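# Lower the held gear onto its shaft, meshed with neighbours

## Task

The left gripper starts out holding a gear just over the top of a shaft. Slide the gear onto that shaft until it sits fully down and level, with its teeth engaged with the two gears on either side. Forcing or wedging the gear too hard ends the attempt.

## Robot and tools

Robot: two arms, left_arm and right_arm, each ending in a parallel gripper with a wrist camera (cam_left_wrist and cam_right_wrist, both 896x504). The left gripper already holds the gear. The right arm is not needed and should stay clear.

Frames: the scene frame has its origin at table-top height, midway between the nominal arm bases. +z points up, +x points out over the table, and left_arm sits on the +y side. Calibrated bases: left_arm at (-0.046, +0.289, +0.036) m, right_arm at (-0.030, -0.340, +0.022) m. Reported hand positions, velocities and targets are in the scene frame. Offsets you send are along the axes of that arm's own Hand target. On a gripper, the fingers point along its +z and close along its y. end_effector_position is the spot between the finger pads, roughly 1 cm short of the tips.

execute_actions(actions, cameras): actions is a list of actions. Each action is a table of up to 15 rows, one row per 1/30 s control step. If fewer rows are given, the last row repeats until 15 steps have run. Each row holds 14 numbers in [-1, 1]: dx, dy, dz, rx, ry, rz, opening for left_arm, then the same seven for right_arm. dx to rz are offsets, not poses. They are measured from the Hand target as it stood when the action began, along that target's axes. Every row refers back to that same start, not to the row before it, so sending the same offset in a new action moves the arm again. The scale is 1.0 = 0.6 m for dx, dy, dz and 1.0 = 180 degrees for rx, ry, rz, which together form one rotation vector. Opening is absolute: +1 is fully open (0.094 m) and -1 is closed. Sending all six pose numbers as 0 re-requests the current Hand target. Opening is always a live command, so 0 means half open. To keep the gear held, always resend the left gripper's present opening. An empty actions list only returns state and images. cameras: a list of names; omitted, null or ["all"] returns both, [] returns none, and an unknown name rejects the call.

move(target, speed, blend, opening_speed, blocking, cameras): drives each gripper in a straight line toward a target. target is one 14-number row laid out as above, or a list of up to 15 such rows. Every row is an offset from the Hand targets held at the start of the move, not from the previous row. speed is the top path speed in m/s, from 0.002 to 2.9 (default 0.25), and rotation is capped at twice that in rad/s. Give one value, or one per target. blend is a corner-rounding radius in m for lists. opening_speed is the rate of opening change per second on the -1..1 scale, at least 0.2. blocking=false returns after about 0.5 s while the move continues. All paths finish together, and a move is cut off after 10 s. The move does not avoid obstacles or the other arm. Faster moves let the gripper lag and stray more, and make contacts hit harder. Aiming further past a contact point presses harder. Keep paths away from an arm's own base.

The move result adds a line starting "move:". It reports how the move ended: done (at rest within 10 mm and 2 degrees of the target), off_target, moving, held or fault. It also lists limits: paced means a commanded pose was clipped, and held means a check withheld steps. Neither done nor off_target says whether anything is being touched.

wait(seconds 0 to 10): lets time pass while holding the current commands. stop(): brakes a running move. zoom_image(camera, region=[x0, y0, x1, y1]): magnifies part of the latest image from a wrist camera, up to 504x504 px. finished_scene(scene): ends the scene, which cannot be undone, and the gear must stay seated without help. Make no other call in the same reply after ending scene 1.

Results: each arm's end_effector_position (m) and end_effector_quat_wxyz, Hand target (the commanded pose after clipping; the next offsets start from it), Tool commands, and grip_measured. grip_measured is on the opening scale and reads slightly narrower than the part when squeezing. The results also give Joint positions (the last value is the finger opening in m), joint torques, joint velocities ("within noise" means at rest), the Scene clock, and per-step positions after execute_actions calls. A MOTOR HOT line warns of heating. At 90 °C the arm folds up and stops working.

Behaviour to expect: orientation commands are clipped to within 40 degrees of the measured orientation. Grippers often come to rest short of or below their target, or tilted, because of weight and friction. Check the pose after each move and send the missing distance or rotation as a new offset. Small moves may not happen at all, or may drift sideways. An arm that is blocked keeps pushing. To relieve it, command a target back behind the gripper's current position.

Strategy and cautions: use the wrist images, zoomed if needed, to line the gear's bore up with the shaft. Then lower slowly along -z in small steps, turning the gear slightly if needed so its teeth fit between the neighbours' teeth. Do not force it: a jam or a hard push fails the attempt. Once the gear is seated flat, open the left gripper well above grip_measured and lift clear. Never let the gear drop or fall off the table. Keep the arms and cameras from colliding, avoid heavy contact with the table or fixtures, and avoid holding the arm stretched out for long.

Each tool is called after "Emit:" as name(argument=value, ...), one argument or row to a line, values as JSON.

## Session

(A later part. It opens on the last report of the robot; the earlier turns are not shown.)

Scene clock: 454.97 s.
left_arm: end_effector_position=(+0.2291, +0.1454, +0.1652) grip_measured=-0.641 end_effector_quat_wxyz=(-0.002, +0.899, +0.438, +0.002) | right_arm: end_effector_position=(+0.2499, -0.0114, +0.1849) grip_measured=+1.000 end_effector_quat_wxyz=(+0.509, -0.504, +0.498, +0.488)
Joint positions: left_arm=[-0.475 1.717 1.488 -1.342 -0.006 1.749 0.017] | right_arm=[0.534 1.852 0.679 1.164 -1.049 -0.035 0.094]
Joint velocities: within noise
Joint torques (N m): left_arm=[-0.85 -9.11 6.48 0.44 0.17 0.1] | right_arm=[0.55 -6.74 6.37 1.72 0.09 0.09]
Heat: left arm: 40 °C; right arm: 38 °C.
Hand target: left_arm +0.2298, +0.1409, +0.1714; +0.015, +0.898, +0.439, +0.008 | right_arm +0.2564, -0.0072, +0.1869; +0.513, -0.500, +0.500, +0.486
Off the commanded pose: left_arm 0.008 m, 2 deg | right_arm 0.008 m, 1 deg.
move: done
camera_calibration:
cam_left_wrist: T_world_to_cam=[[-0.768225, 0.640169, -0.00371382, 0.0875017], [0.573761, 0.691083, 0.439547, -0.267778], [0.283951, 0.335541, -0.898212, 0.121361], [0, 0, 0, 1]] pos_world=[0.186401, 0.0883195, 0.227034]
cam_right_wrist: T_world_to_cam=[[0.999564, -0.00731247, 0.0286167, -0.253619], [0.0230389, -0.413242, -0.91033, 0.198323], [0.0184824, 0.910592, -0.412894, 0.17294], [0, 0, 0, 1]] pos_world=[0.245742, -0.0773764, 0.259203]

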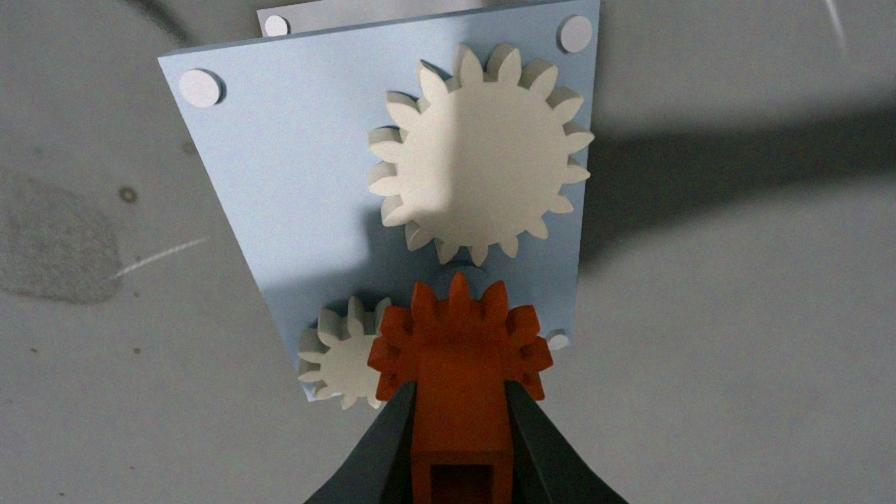

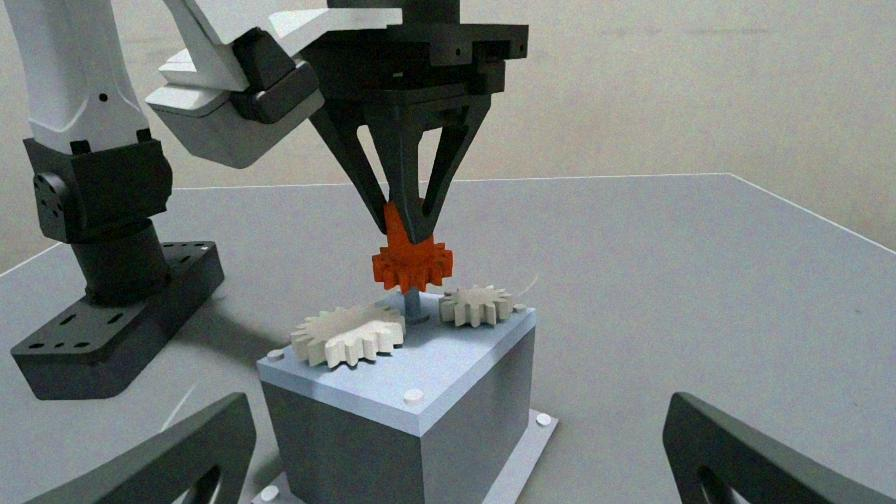

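Emit:
move(
  target=[-0.001,-0.0013,0.0083,0,0,0,-1,0,0,0,0,0,0,1],
  speed=0.05,
)

Emit:
zoom_image(
  camera="cam_right_wrist",
  region=[340, 190, 500, 330],
)

Emit:
zoom_image(
  camera="cam_left_wrist",
  region=[330, 210, 580, 400],
)

Scene clock: 475.67 s.
left_arm: end_effector_position=(+0.2291, +0.1453, +0.1607) grip_measured=-0.641 end_effector_quat_wxyz=(-0.002, +0.899, +0.439, +0.002) | right_arm: end_effector_position=(+0.2499, -0.0114, +0.1849) grip_measured=+1.000 end_effector_quat_wxyz=(+0.509, -0.504, +0.498, +0.488)
Joint positions: left_arm=[-0.475 1.717 1.47 -1.324 -0.006 1.747 0.017] | right_arm=[0.534 1.852 0.679 1.164 -1.049 -0.035 0.094]
Joint velocities: within noise
Joint torques (N m): left_arm=[-0.96 -9.35 6.04 0.47 0.19 0.11] | right_arm=[0.58 -6.78 6.48 1.69 0.06 0.09]
Heat: left arm: 40 °C; right arm: 38 °C.
Hand target: left_arm +0.2290, +0.1408, +0.1664; +0.015, +0.898, +0.439, +0.008 | right_arm +0.2564, -0.0072, +0.1869; +0.513, -0.500, +0.500, +0.486
Off the commanded pose: left_arm 0.007 m, 2 deg | right_arm 0.008 m, 1 deg.
move: done
camera_calibration:
cam_left_wrist: T_world_to_cam=[[-0.769444, 0.638703, -0.00370008, 0.0879792], [0.572464, 0.692192, 0.439493, -0.265633], [0.283267, 0.336047, -0.898238, 0.117412], [0, 0, 0, 1]] pos_world=[0.186502, 0.0882204, 0.222534]
cam_right_wrist: T_world_to_cam=[[0.999564, -0.00731247, 0.0286167, -0.253619], [0.0230389, -0.413242, -0.91033, 0.198323], [0.0184824, 0.910592, -0.412894, 0.17294], [0, 0, 0, 1]] pos_world=[0.245742, -0.0773764, 0.259203]

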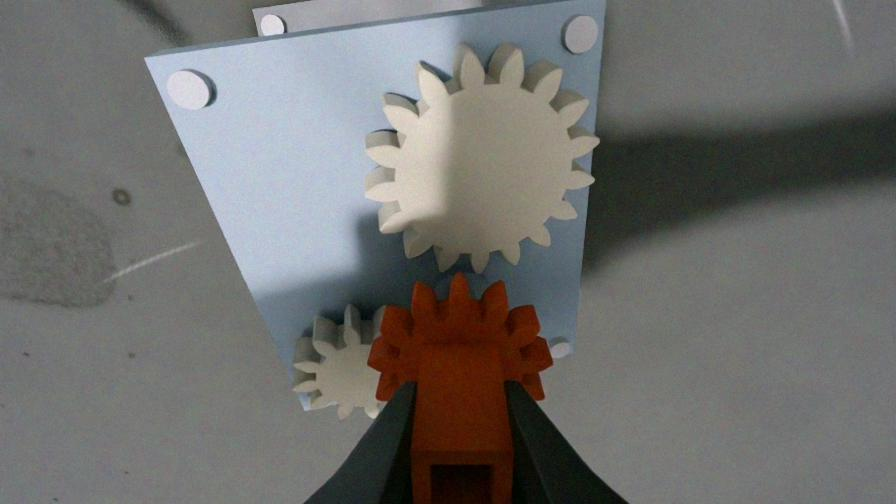

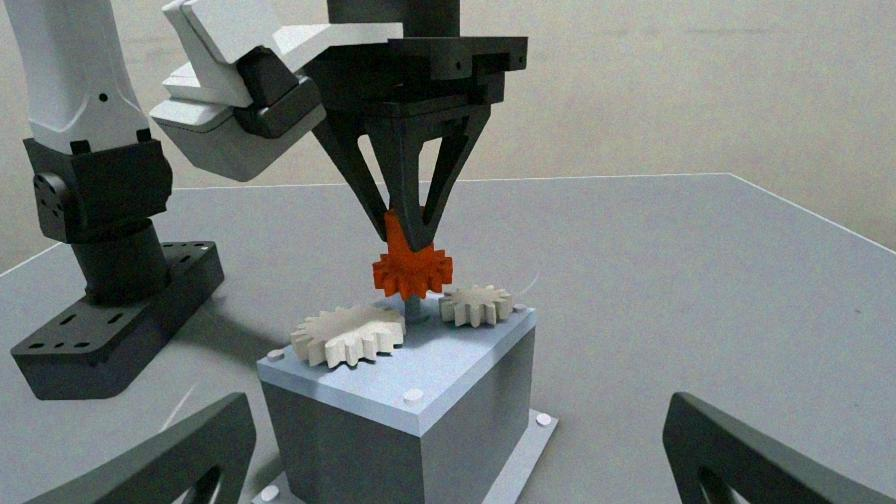

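Scaled by 3.150 from the camera's 896x504 image, which has a finer 1280x720 frame.

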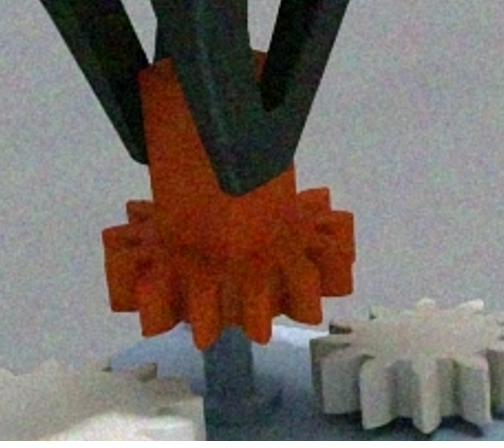

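Scaled by 2.016 from the camera's 896x504 image, which has a finer 1280x720 frame.

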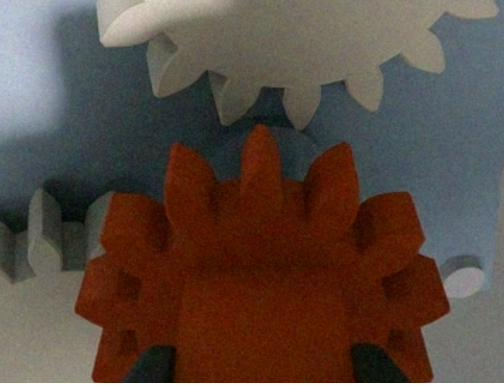

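Emit:
move(
  target=[
    [-0.0012,-0.0016,-0.005,0,0,0,-1,0,0,0,0,0,0,1],
    [-0.0012,-0.0016,0.0,0,0,0,-1,0,0,0,0,0,0,1],
  ],
  speed=0.05,
)

Emit:
zoom_image(
  camera="cam_right_wrist",
  region=[340, 190, 500, 330],
)

Emit:
zoom_image(
  camera="cam_left_wrist",
  region=[330, 210, 580, 400],
)

Scene clock: 495.40 s.
left_arm: end_effector_position=(+0.2280, +0.1450, +0.1601) grip_measured=-0.641 end_effector_quat_wxyz=(-0.002, +0.899, +0.439, +0.002) | right_arm: end_effector_position=(+0.2499, -0.0114, +0.1849) grip_measured=+1.000 end_effector_quat_wxyz=(+0.509, -0.504, +0.498, +0.488)
Joint positions: left_arm=[-0.478 1.714 1.465 -1.322 -0.006 1.745 0.017] | right_arm=[0.534 1.852 0.679 1.164 -1.049 -0.035 0.094]
Joint velocities: within noise
Joint torques (N m): left_arm=[-0.92 -9.4 6.05 0.45 0.19 0.09] | right_arm=[0.68 -6.67 6.48 1.72 0.08 0.09]
Heat: left arm: 40 °C; right arm: 38 °C.
Hand target: left_arm +0.2277, +0.1408, +0.1663; +0.015, +0.898, +0.439, +0.008 | right_arm +0.2564, -0.0072, +0.1869; +0.513, -0.500, +0.500, +0.486
Off the commanded pose: left_arm 0.008 m, 2 deg | right_arm 0.008 m, 1 deg.
move: done
camera_calibration:
cam_left_wrist: T_world_to_cam=[[-0.768958, 0.639292, -0.00299302, 0.0870871], [0.573273, 0.691605, 0.439364, -0.264532], [0.282952, 0.336136, -0.898304, 0.117385], [0, 0, 0, 1]] pos_world=[0.185401, 0.0878202, 0.221933]
cam_right_wrist: T_world_to_cam=[[0.999564, -0.00731247, 0.0286167, -0.253619], [0.0230389, -0.413242, -0.91033, 0.198323], [0.0184824, 0.910592, -0.412894, 0.17294], [0, 0, 0, 1]] pos_world=[0.245742, -0.0773764, 0.259203]

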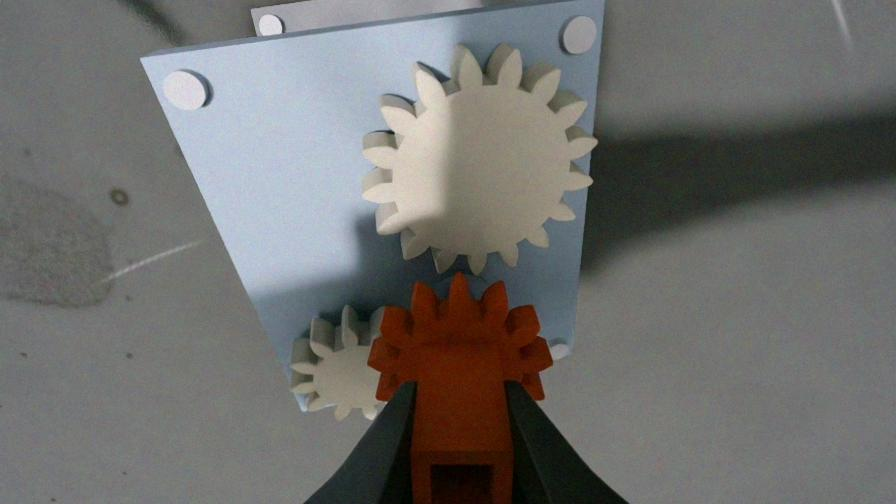

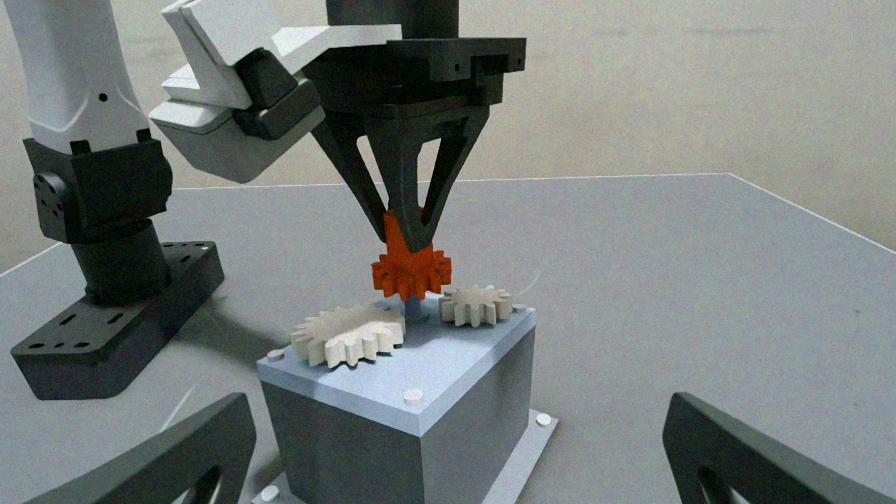

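Scaled by 3.150 from the camera's 896x504 image, which has a finer 1280x720 frame.

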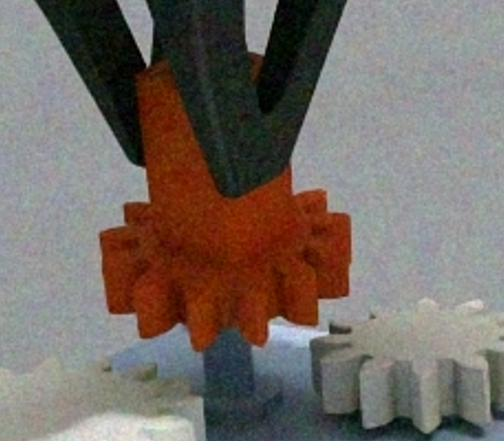

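Scaled by 2.016 from the camera's 896x504 image, which has a finer 1280x720 frame.

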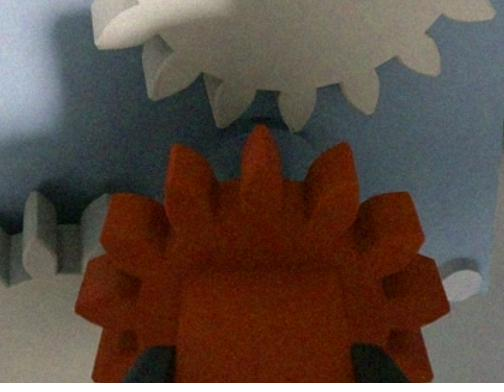

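Emit:
move(
  target=[0.0037,0,-0.004,0,-0.0222,0,-1,0,0,0,0,0,0,1],
  speed=0.05,
)

Emit:
zoom_image(
  camera="cam_right_wrist",
  region=[340, 190, 500, 330],
)

Emit:
zoom_image(
  camera="cam_left_wrist",
  region=[330, 210, 580, 400],
)

Scene clock: 532.97 s.
left_arm: end_effector_position=(+0.2279, +0.1444, +0.1605) grip_measured=-0.641 end_effector_quat_wxyz=(+0.018, +0.897, +0.442, -0.023) | right_arm: end_effector_position=(+0.2499, -0.0114, +0.1849) grip_measured=+1.000 end_effector_quat_wxyz=(+0.509, -0.504, +0.498, +0.488)
Joint positions: left_arm=[-0.444 1.714 1.465 -1.322 0.058 1.772 0.017] | right_arm=[0.534 1.852 0.679 1.164 -1.049 -0.035 0.094]
Joint velocities: within noise
Joint torques (N m): left_arm=[0.2 -8.2 8.17 0.17 0.3 0.28] | right_arm=[0.64 -6.79 6.5 1.7 0.08 0.09]
Heat: left arm: 39 °C; right arm: 38 °C.
Hand target: left_arm +0.2290, +0.1427, +0.1688; +0.031, +0.898, +0.438, -0.023 | right_arm +0.2564, -0.0072, +0.1869; +0.513, -0.500, +0.500, +0.486
Off the commanded pose: left_arm 0.008 m, 2 deg | right_arm 0.008 m, 1 deg.
move: done
camera_calibration:
cam_left_wrist: T_world_to_cam=[[-0.774124, 0.63278, -0.0179168, 0.0918736], [0.579438, 0.719696, 0.382478, -0.260569], [0.254919, 0.285704, -0.923791, 0.135776], [0, 0, 0, 1]] pos_world=[0.187493, 0.0906029, 0.226736]
cam_right_wrist: T_world_to_cam=[[0.999564, -0.00731247, 0.0286167, -0.253619], [0.0230389, -0.413242, -0.91033, 0.198323], [0.0184824, 0.910592, -0.412894, 0.17294], [0, 0, 0, 1]] pos_world=[0.245742, -0.0773764, 0.259203]

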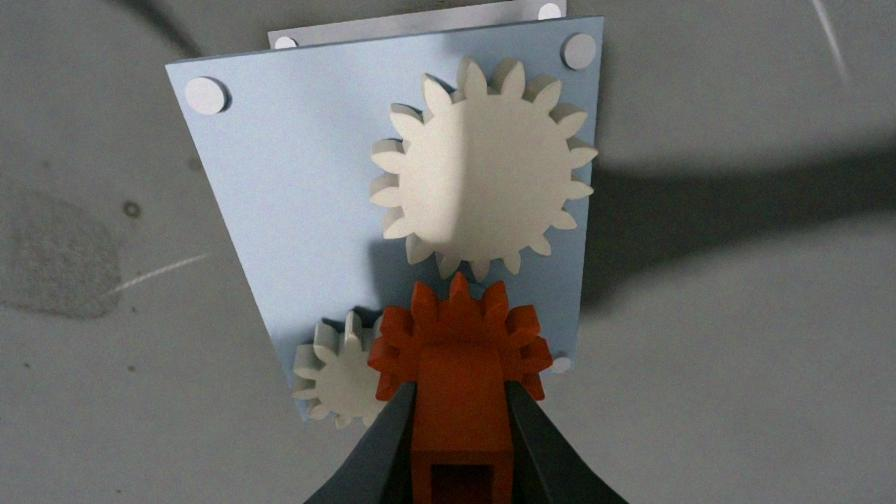

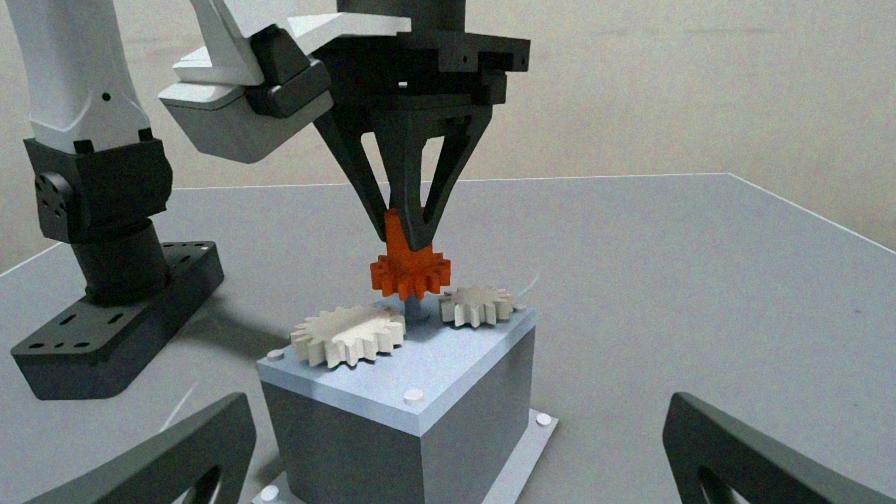

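Scaled by 3.150 from the camera's 896x504 image, which has a finer 1280x720 frame.

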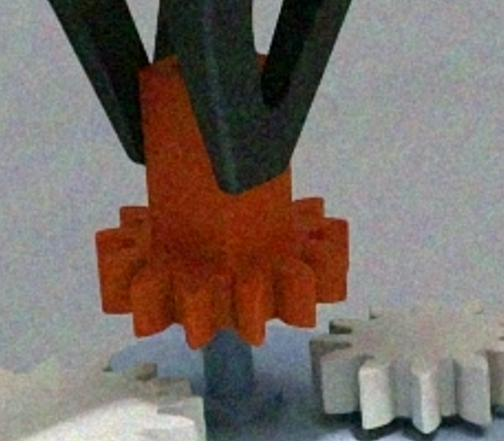

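Scaled by 2.016 from the camera's 896x504 image, which has a finer 1280x720 frame.

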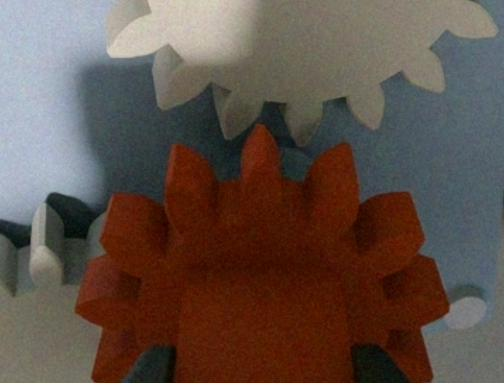

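Emit:
move(
  target=[0,0.0007,0,0.0045,0,0,-1,0,0,0,0,0,0,1],
  speed=0.05,
)

Emit:
zoom_image(
  camera="cam_right_wrist",
  region=[340, 190, 500, 330],
)

Emit:
zoom_image(
  camera="cam_left_wrist",
  region=[400, 230, 520, 330],
)

Scene clock: 551.20 s.
left_arm: end_effector_position=(+0.2271, +0.1446, +0.1625) grip_measured=-0.641 end_effector_quat_wxyz=(+0.017, +0.897, +0.442, -0.024) | right_arm: end_effector_position=(+0.2499, -0.0114, +0.1849) grip_measured=+1.000 end_effector_quat_wxyz=(+0.509, -0.504, +0.498, +0.488)
Joint positions: left_arm=[-0.444 1.714 1.473 -1.334 0.059 1.772 0.017] | right_arm=[0.534 1.852 0.679 1.164 -1.049 -0.035 0.094]
Joint velocities: within noise
Joint torques (N m): left_arm=[0.05 -6.94 8.98 0.13 0.24 0.27] | right_arm=[0.55 -6.69 6.58 1.68 0.08 0.08]
Heat: left arm: 39 °C; right arm: 38 °C.
Hand target: left_arm +0.2294, +0.1424, +0.1689; +0.024, +0.898, +0.438, -0.026 | right_arm +0.2564, -0.0072, +0.1869; +0.513, -0.500, +0.500, +0.486
Off the commanded pose: left_arm 0.007 m, 1 deg | right_arm 0.008 m, 1 deg.
move: done
camera_calibration:
cam_left_wrist: T_world_to_cam=[[-0.773946, 0.633079, -0.014765, 0.0905373], [0.580988, 0.719153, 0.381146, -0.261102], [0.251914, 0.286408, -0.924397, 0.138446], [0, 0, 0, 1]] pos_world=[0.186892, 0.0908031, 0.228834]
cam_right_wrist: T_world_to_cam=[[0.999564, -0.00731247, 0.0286167, -0.253619], [0.0230389, -0.413242, -0.91033, 0.198323], [0.0184824, 0.910592, -0.412894, 0.17294], [0, 0, 0, 1]] pos_world=[0.245742, -0.0773764, 0.259203]

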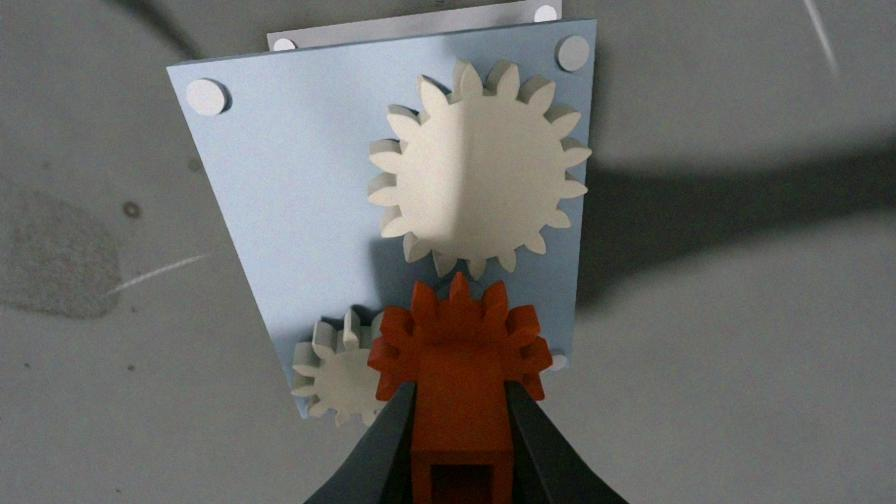

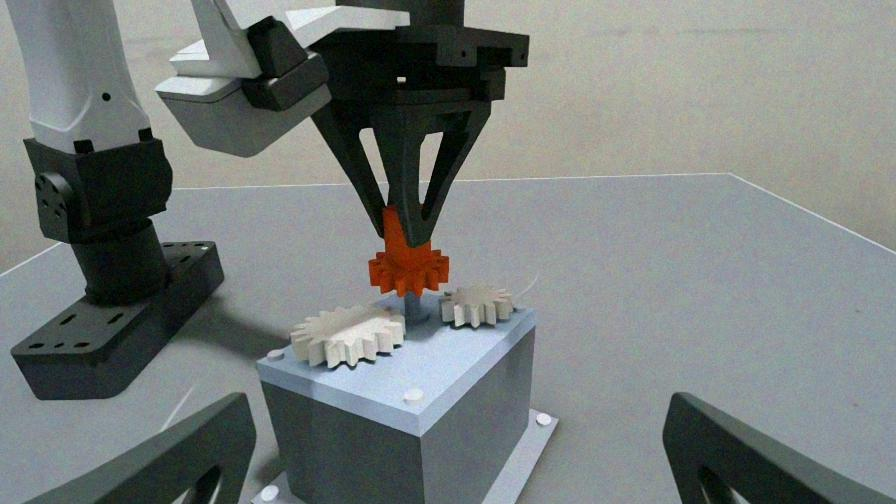

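Scaled by 3.150 from the camera's 896x504 image, which has a finer 1280x720 frame.

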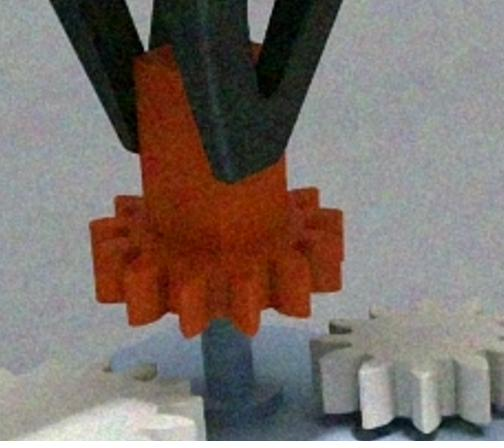

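Scaled by 4.200 from the camera's 896x504 image, which has a finer 1280x720 frame.

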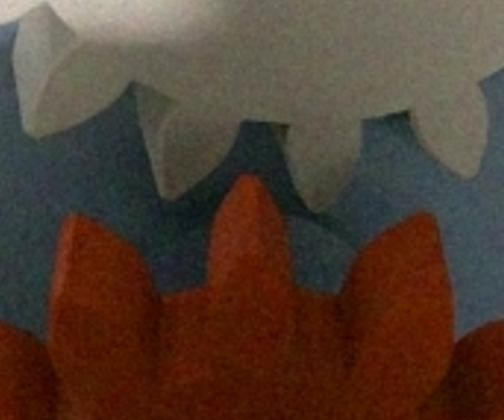

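Emit:
move(
  target=[0.0045,-0.0008,0,0,0,0,-1,0,0,0,0,0,0,1],
  speed=0.05,
)

Emit:
zoom_image(
  camera="cam_right_wrist",
  region=[340, 190, 500, 330],
)

Emit:
zoom_image(
  camera="cam_left_wrist",
  region=[400, 230, 520, 330],
)

Scene clock: 565.47 s.
left_arm: end_effector_position=(+0.2274, +0.1461, +0.1625) grip_measured=-0.641 end_effector_quat_wxyz=(+0.016, +0.897, +0.441, -0.025) | right_arm: end_effector_position=(+0.2499, -0.0114, +0.1849) grip_measured=+1.000 end_effector_quat_wxyz=(+0.509, -0.504, +0.498, +0.488)
Joint positions: left_arm=[-0.439 1.714 1.473 -1.335 0.059 1.779 0.017] | right_arm=[0.534 1.852 0.679 1.164 -1.049 -0.035 0.094]
Joint velocities: within noise
Joint torques (N m): left_arm=[0.32 -6.84 9.06 0.12 0.23 0.3] | right_arm=[0.68 -6.71 6.5 1.7 0.06 0.06]
Heat: left arm: 40 °C; right arm: 38 °C.
Hand target: left_arm +0.2307, +0.1448, +0.1687; +0.024, +0.898, +0.438, -0.026 | right_arm +0.2564, -0.0072, +0.1869; +0.513, -0.500, +0.500, +0.486
Off the commanded pose: left_arm 0.007 m, 1 deg | right_arm 0.008 m, 1 deg.
move: done
camera_calibration:
cam_left_wrist: T_world_to_cam=[[-0.772525, 0.634837, -0.0137059, 0.0890854], [0.583006, 0.717675, 0.38085, -0.262599], [0.251614, 0.286225, -0.924535, 0.138017], [0, 0, 0, 1]] pos_world=[0.187191, 0.0924021, 0.228833]
cam_right_wrist: T_world_to_cam=[[0.999564, -0.00731247, 0.0286167, -0.253619], [0.0230389, -0.413242, -0.91033, 0.198323], [0.0184824, 0.910592, -0.412894, 0.17294], [0, 0, 0, 1]] pos_world=[0.245742, -0.0773764, 0.259203]

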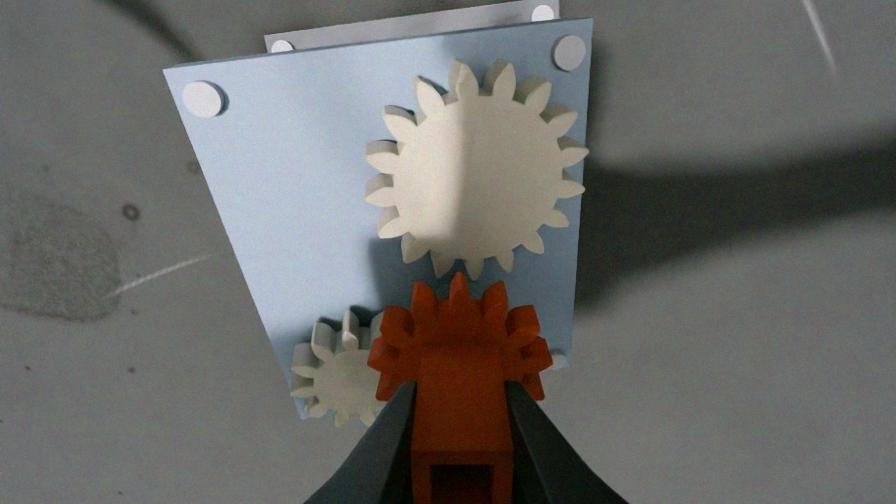

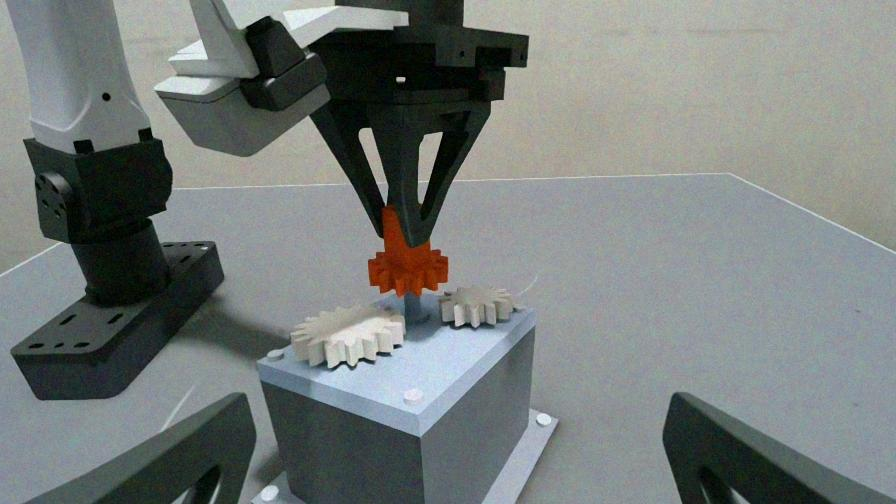

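Scaled by 3.150 from the camera's 896x504 image, which has a finer 1280x720 frame.

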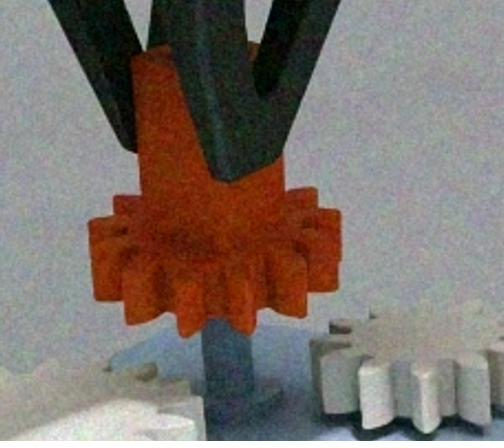

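Scaled by 4.200 from the camera's 896x504 image, which has a finer 1280x720 frame.

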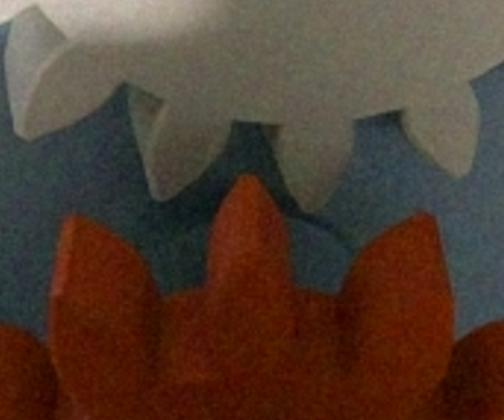

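Emit:
move(
  target=[0.0044,0.0008,0.004,0,0,0,-1,0,0,0,0,0,0,1],
  speed=0.05,
)

Emit:
zoom_image(
  camera="cam_right_wrist",
  region=[340, 190, 500, 330],
)

Emit:
zoom_image(
  camera="cam_left_wrist",
  region=[400, 230, 520, 330],
)

Scene clock: 578.60 s.
left_arm: end_effector_position=(+0.2285, +0.1484, +0.1625) grip_measured=-0.641 end_effector_quat_wxyz=(+0.016, +0.897, +0.441, -0.025) | right_arm: end_effector_position=(+0.2499, -0.0114, +0.1849) grip_measured=+1.000 end_effector_quat_wxyz=(+0.509, -0.504, +0.498, +0.488)
Joint positions: left_arm=[-0.431 1.714 1.473 -1.336 0.059 1.787 0.017] | right_arm=[0.534 1.852 0.679 1.164 -1.049 -0.035 0.094]
Joint velocities: within noise
Joint torques (N m): left_arm=[0.35 -6.41 8.55 0.2 0.24 0.29] | right_arm=[0.69 -6.67 6.43 1.7 0.07 0.08]
Heat: left arm: 40 °C; right arm: 38 °C.
Hand target: left_arm +0.2326, +0.1464, +0.1661; +0.024, +0.898, +0.438, -0.026 | right_arm +0.2564, -0.0072, +0.1869; +0.513, -0.500, +0.500, +0.486
Off the commanded pose: left_arm 0.006 m, 1 deg | right_arm 0.008 m, 1 deg.
move: done
camera_calibration:
cam_left_wrist: T_world_to_cam=[[-0.772754, 0.634556, -0.0137736, 0.088624], [0.582741, 0.717921, 0.380791, -0.26478], [0.251522, 0.286232, -0.924558, 0.137132], [0, 0, 0, 1]] pos_world=[0.188291, 0.0946023, 0.228833]
cam_right_wrist: T_world_to_cam=[[0.999564, -0.00731247, 0.0286167, -0.253619], [0.0230389, -0.413242, -0.91033, 0.198323], [0.0184824, 0.910592, -0.412894, 0.17294], [0, 0, 0, 1]] pos_world=[0.245742, -0.0773764, 0.259203]

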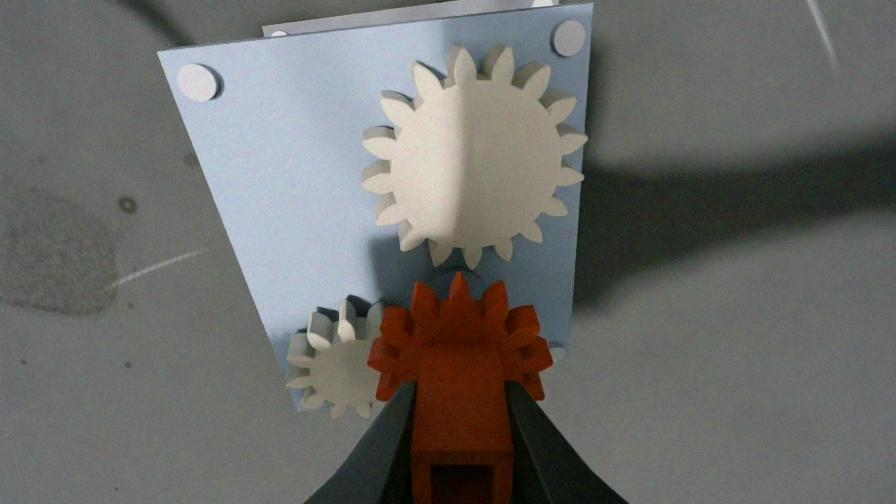

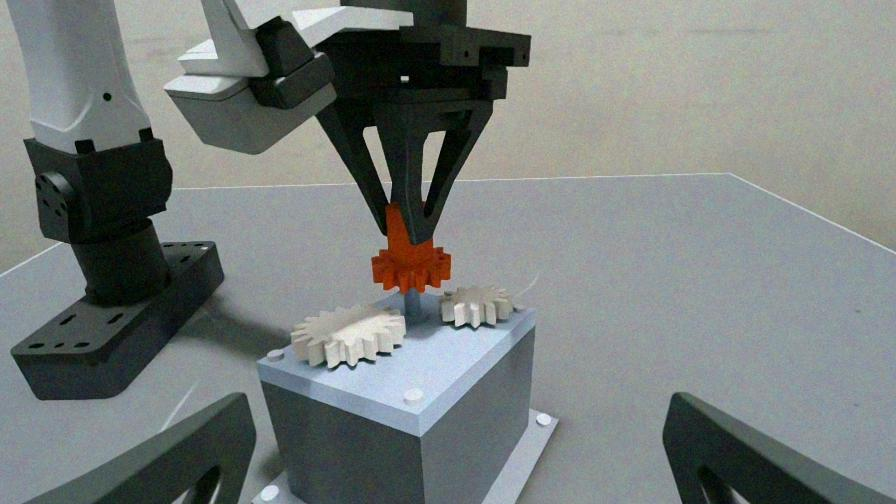

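Scaled by 3.150 from the camera's 896x504 image, which has a finer 1280x720 frame.

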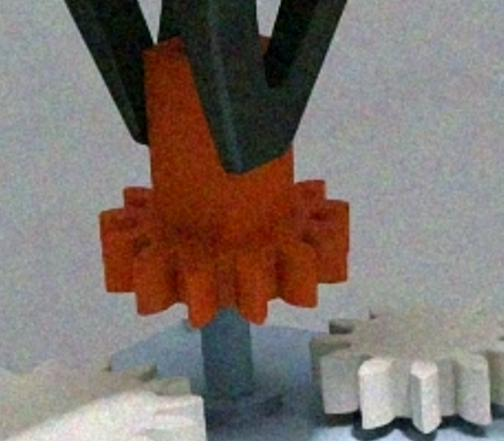

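Scaled by 4.200 from the camera's 896x504 image, which has a finer 1280x720 frame.

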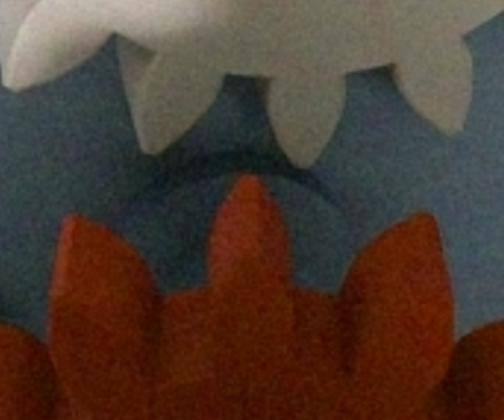

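Emit:
move(
  target=[-0.0017,0.0005,0.005,0,0,0,-1,0,0,0,0,0,0,1],
  speed=0.03,
)

Emit:
zoom_image(
  camera="cam_right_wrist",
  region=[340, 190, 500, 330],
)

Emit:
zoom_image(
  camera="cam_left_wrist",
  region=[400, 230, 520, 330],
)

Scene clock: 603.27 s.
left_arm: end_effector_position=(+0.2285, +0.1484, +0.1625) grip_measured=-0.641 end_effector_quat_wxyz=(+0.016, +0.897, +0.441, -0.025) | right_arm: end_effector_position=(+0.2499, -0.0114, +0.1849) grip_measured=+1.000 end_effector_quat_wxyz=(+0.509, -0.504, +0.498, +0.488)
Joint positions: left_arm=[-0.431 1.714 1.473 -1.336 0.059 1.787 0.017] | right_arm=[0.534 1.852 0.679 1.164 -1.049 -0.035 0.094]
Joint velocities: within noise
Joint torques (N m): left_arm=[-0.08 -6.41 7.47 0.33 0.24 0.23] | right_arm=[0.62 -6.69 6.53 1.68 0.07 0.08]
Heat: left arm: 40 °C; right arm: 38 °C.
Hand target: left_arm +0.2321, +0.1452, +0.1632; +0.024, +0.898, +0.438, -0.026 | right_arm +0.2564, -0.0072, +0.1869; +0.513, -0.500, +0.500, +0.486
Off the commanded pose: left_arm 0.005 m, 1 deg | right_arm 0.008 m, 1 deg.
move: done
camera_calibration:
cam_left_wrist: T_world_to_cam=[[-0.77249, 0.634876, -0.0138365, 0.0885583], [0.583009, 0.71768, 0.380837, -0.264817], [0.251715, 0.286126, -0.924539, 0.137102], [0, 0, 0, 1]] pos_world=[0.188291, 0.0946021, 0.228833]
cam_right_wrist: T_world_to_cam=[[0.999564, -0.00731247, 0.0286167, -0.253619], [0.0230389, -0.413242, -0.91033, 0.198323], [0.0184824, 0.910592, -0.412894, 0.17294], [0, 0, 0, 1]] pos_world=[0.245742, -0.0773764, 0.259203]

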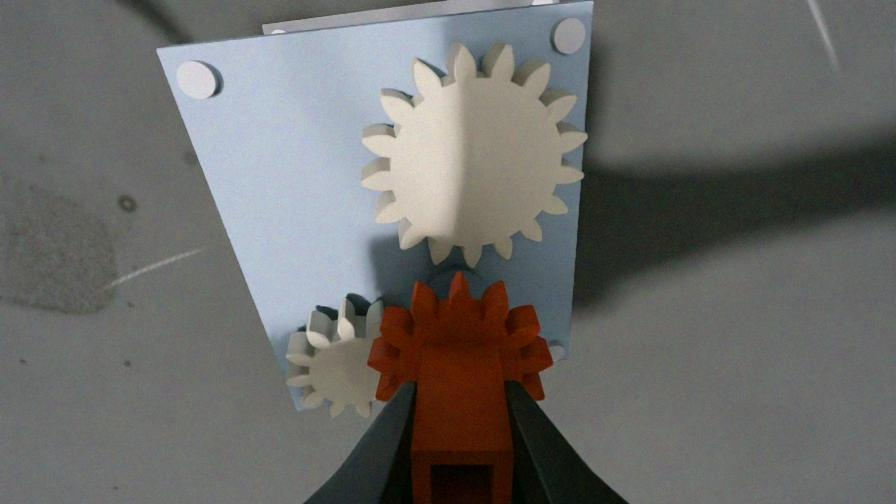

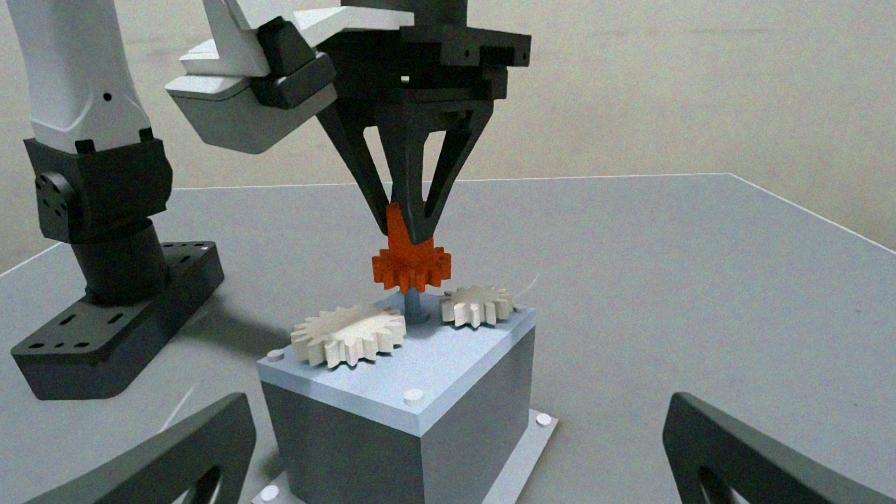

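Scaled by 3.150 from the camera's 896x504 image, which has a finer 1280x720 frame.

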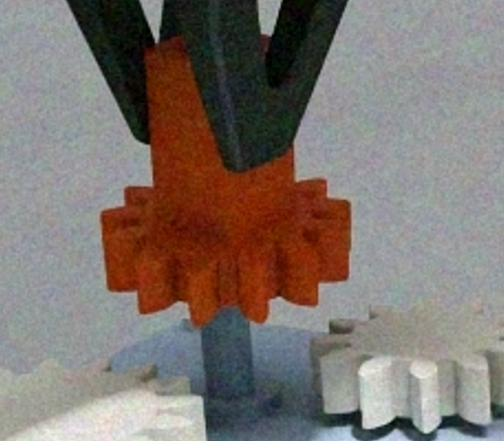

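Scaled by 4.200 from the camera's 896x504 image, which has a finer 1280x720 frame.

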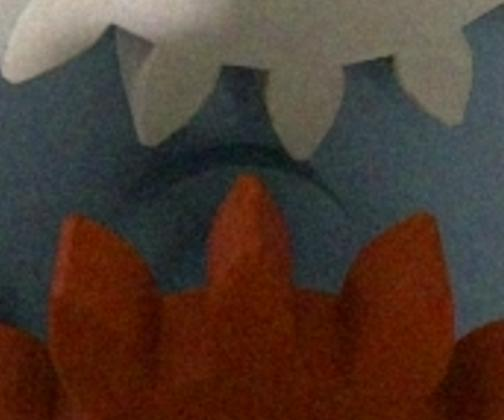

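Emit:
move(
  target=[0,0,0.005,0,0,0,-1,0,0,0,0,0,0,1],
  speed=0.03,
)

Emit:
zoom_image(
  camera="cam_right_wrist",
  region=[340, 190, 500, 330],
)

Emit:
zoom_image(
  camera="cam_left_wrist",
  region=[400, 230, 520, 330],
)

Scene clock: 617.73 s.
left_arm: end_effector_position=(+0.2294, +0.1479, +0.1625) grip_measured=-0.641 end_effector_quat_wxyz=(+0.018, +0.897, +0.441, -0.023) | right_arm: end_effector_position=(+0.2499, -0.0114, +0.1849) grip_measured=+1.000 end_effector_quat_wxyz=(+0.509, -0.504, +0.498, +0.488)
Joint positions: left_arm=[-0.431 1.714 1.473 -1.332 0.059 1.787 0.017] | right_arm=[0.534 1.852 0.679 1.164 -1.049 -0.035 0.094]
Joint velocities: within noise
Joint torques (N m): left_arm=[-0.05 -6.45 6.41 0.46 0.23 0.22] | right_arm=[0.69 -6.65 6.53 1.75 0.06 0.09]
Heat: left arm: 40 °C; right arm: 38 °C.
Hand target: left_arm +0.2320, +0.1450, +0.1602; +0.024, +0.898, +0.438, -0.026 | right_arm +0.2564, -0.0072, +0.1869; +0.513, -0.500, +0.500, +0.486
Off the commanded pose: left_arm 0.005 m, 1 deg | right_arm 0.008 m, 1 deg.
move: done
camera_calibration:
cam_left_wrist: T_world_to_cam=[[-0.772414, 0.634869, -0.0178561, 0.0901971], [0.58159, 0.71833, 0.381778, -0.26502], [0.255205, 0.284505, -0.924082, 0.136402], [0, 0, 0, 1]] pos_world=[0.188992, 0.0943014, 0.228836]
cam_right_wrist: T_world_to_cam=[[0.999564, -0.00731247, 0.0286167, -0.253619], [0.0230389, -0.413242, -0.91033, 0.198323], [0.0184824, 0.910592, -0.412894, 0.17294], [0, 0, 0, 1]] pos_world=[0.245742, -0.0773764, 0.259203]

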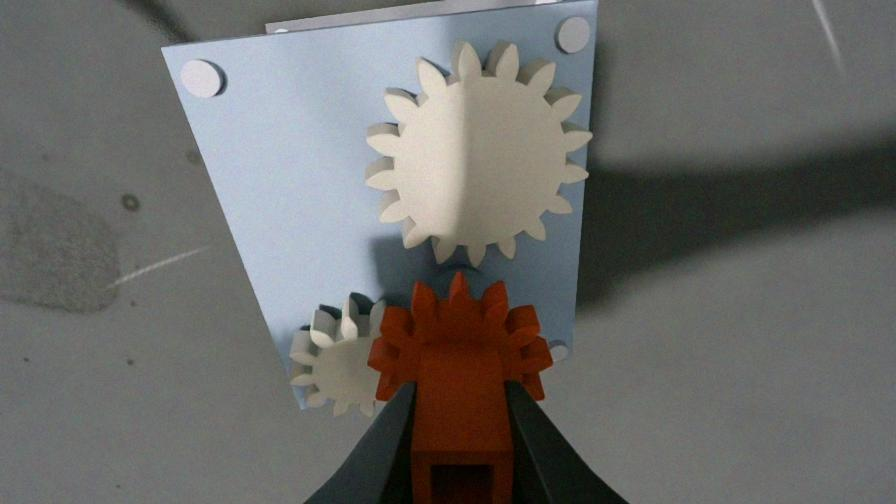

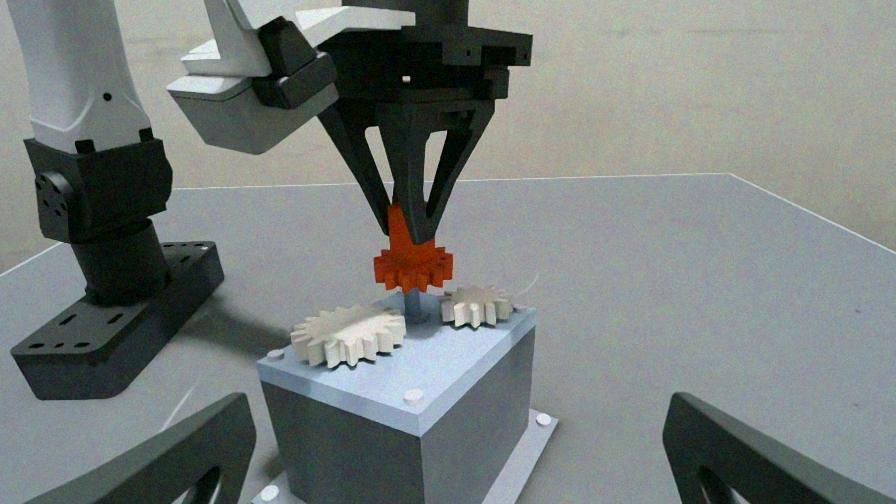

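Scaled by 3.150 from the camera's 896x504 image, which has a finer 1280x720 frame.

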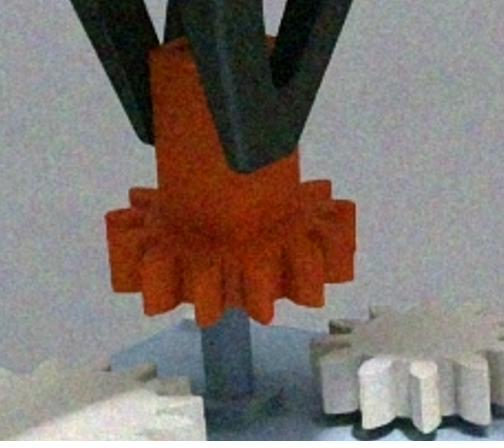

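Scaled by 4.200 from the camera's 896x504 image, which has a finer 1280x720 frame.

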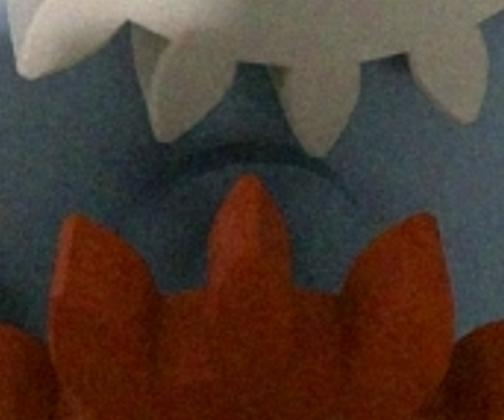

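Emit:
move(
  target=[-0.001,-0.001,0.004,0,0,0,-1,0,0,0,0,0,0,1],
  speed=0.03,
)

Emit:
zoom_image(
  camera="cam_right_wrist",
  region=[340, 190, 500, 330],
)

Emit:
zoom_image(
  camera="cam_left_wrist",
  region=[400, 230, 520, 330],
)

Scene clock: 624.27 s.
left_arm: end_effector_position=(+0.2298, +0.1478, +0.1605) grip_measured=-0.641 end_effector_quat_wxyz=(+0.018, +0.897, +0.441, -0.023) | right_arm: end_effector_position=(+0.2499, -0.0114, +0.1849) grip_measured=+1.000 end_effector_quat_wxyz=(+0.509, -0.504, +0.498, +0.488)
Joint positions: left_arm=[-0.431 1.714 1.465 -1.322 0.059 1.787 0.017] | right_arm=[0.534 1.852 0.679 1.164 -1.049 -0.035 0.094]
Joint velocities: within noise
Joint torques (N m): left_arm=[-0.25 -6.64 5.98 0.48 0.25 0.21] | right_arm=[0.58 -6.79 6.38 1.69 0.07 0.06]
Heat: left arm: 40 °C; right arm: 38 °C.
Hand target: left_arm +0.2312, +0.1447, +0.1578; +0.024, +0.898, +0.438, -0.026 | right_arm +0.2564, -0.0072, +0.1869; +0.513, -0.500, +0.500, +0.486
Off the commanded pose: left_arm 0.004 m, 1 deg | right_arm 0.008 m, 1 deg.
move: done
camera_calibration:
cam_left_wrist: T_world_to_cam=[[-0.772451, 0.634781, -0.019316, 0.0907245], [0.581006, 0.718641, 0.382084, -0.264251], [0.256421, 0.283918, -0.923926, 0.13423], [0, 0, 0, 1]] pos_world=[0.189193, 0.0942012, 0.226737]
cam_right_wrist: T_world_to_cam=[[0.999564, -0.00731247, 0.0286167, -0.253619], [0.0230389, -0.413242, -0.91033, 0.198323], [0.0184824, 0.910592, -0.412894, 0.17294], [0, 0, 0, 1]] pos_world=[0.245742, -0.0773764, 0.259203]

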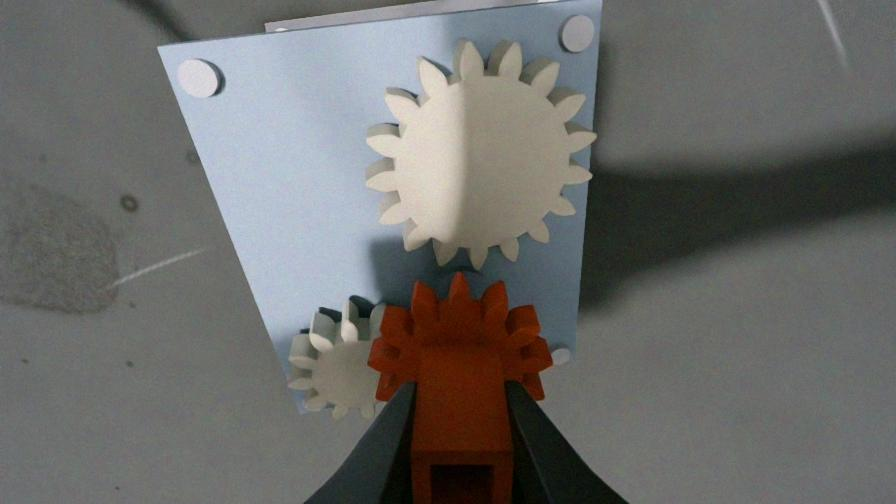

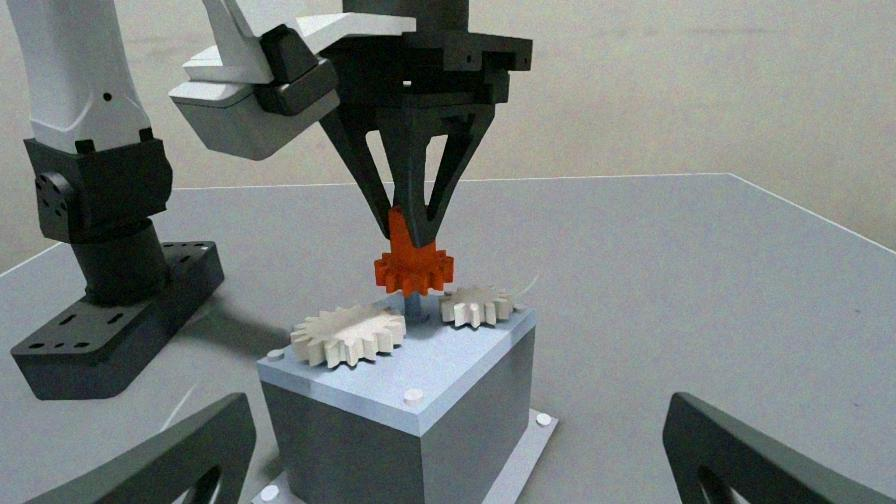

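Scaled by 3.150 from the camera's 896x504 image, which has a finer 1280x720 frame.

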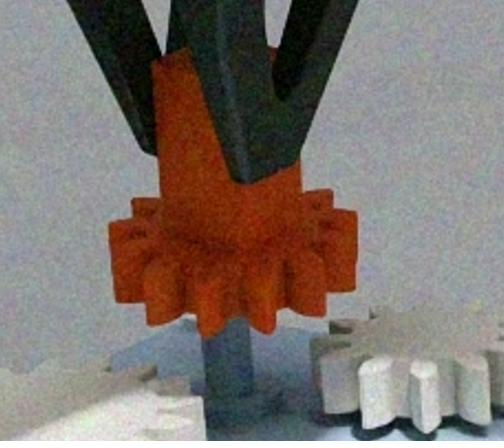

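Scaled by 4.200 from the camera's 896x504 image, which has a finer 1280x720 frame.

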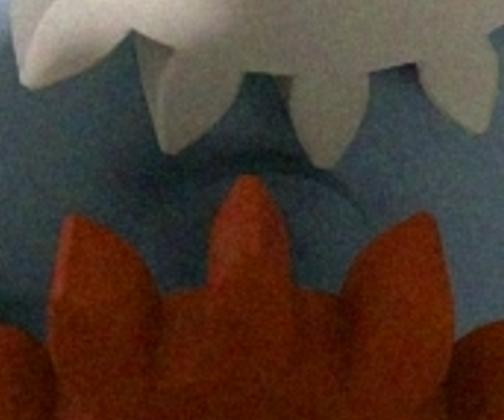

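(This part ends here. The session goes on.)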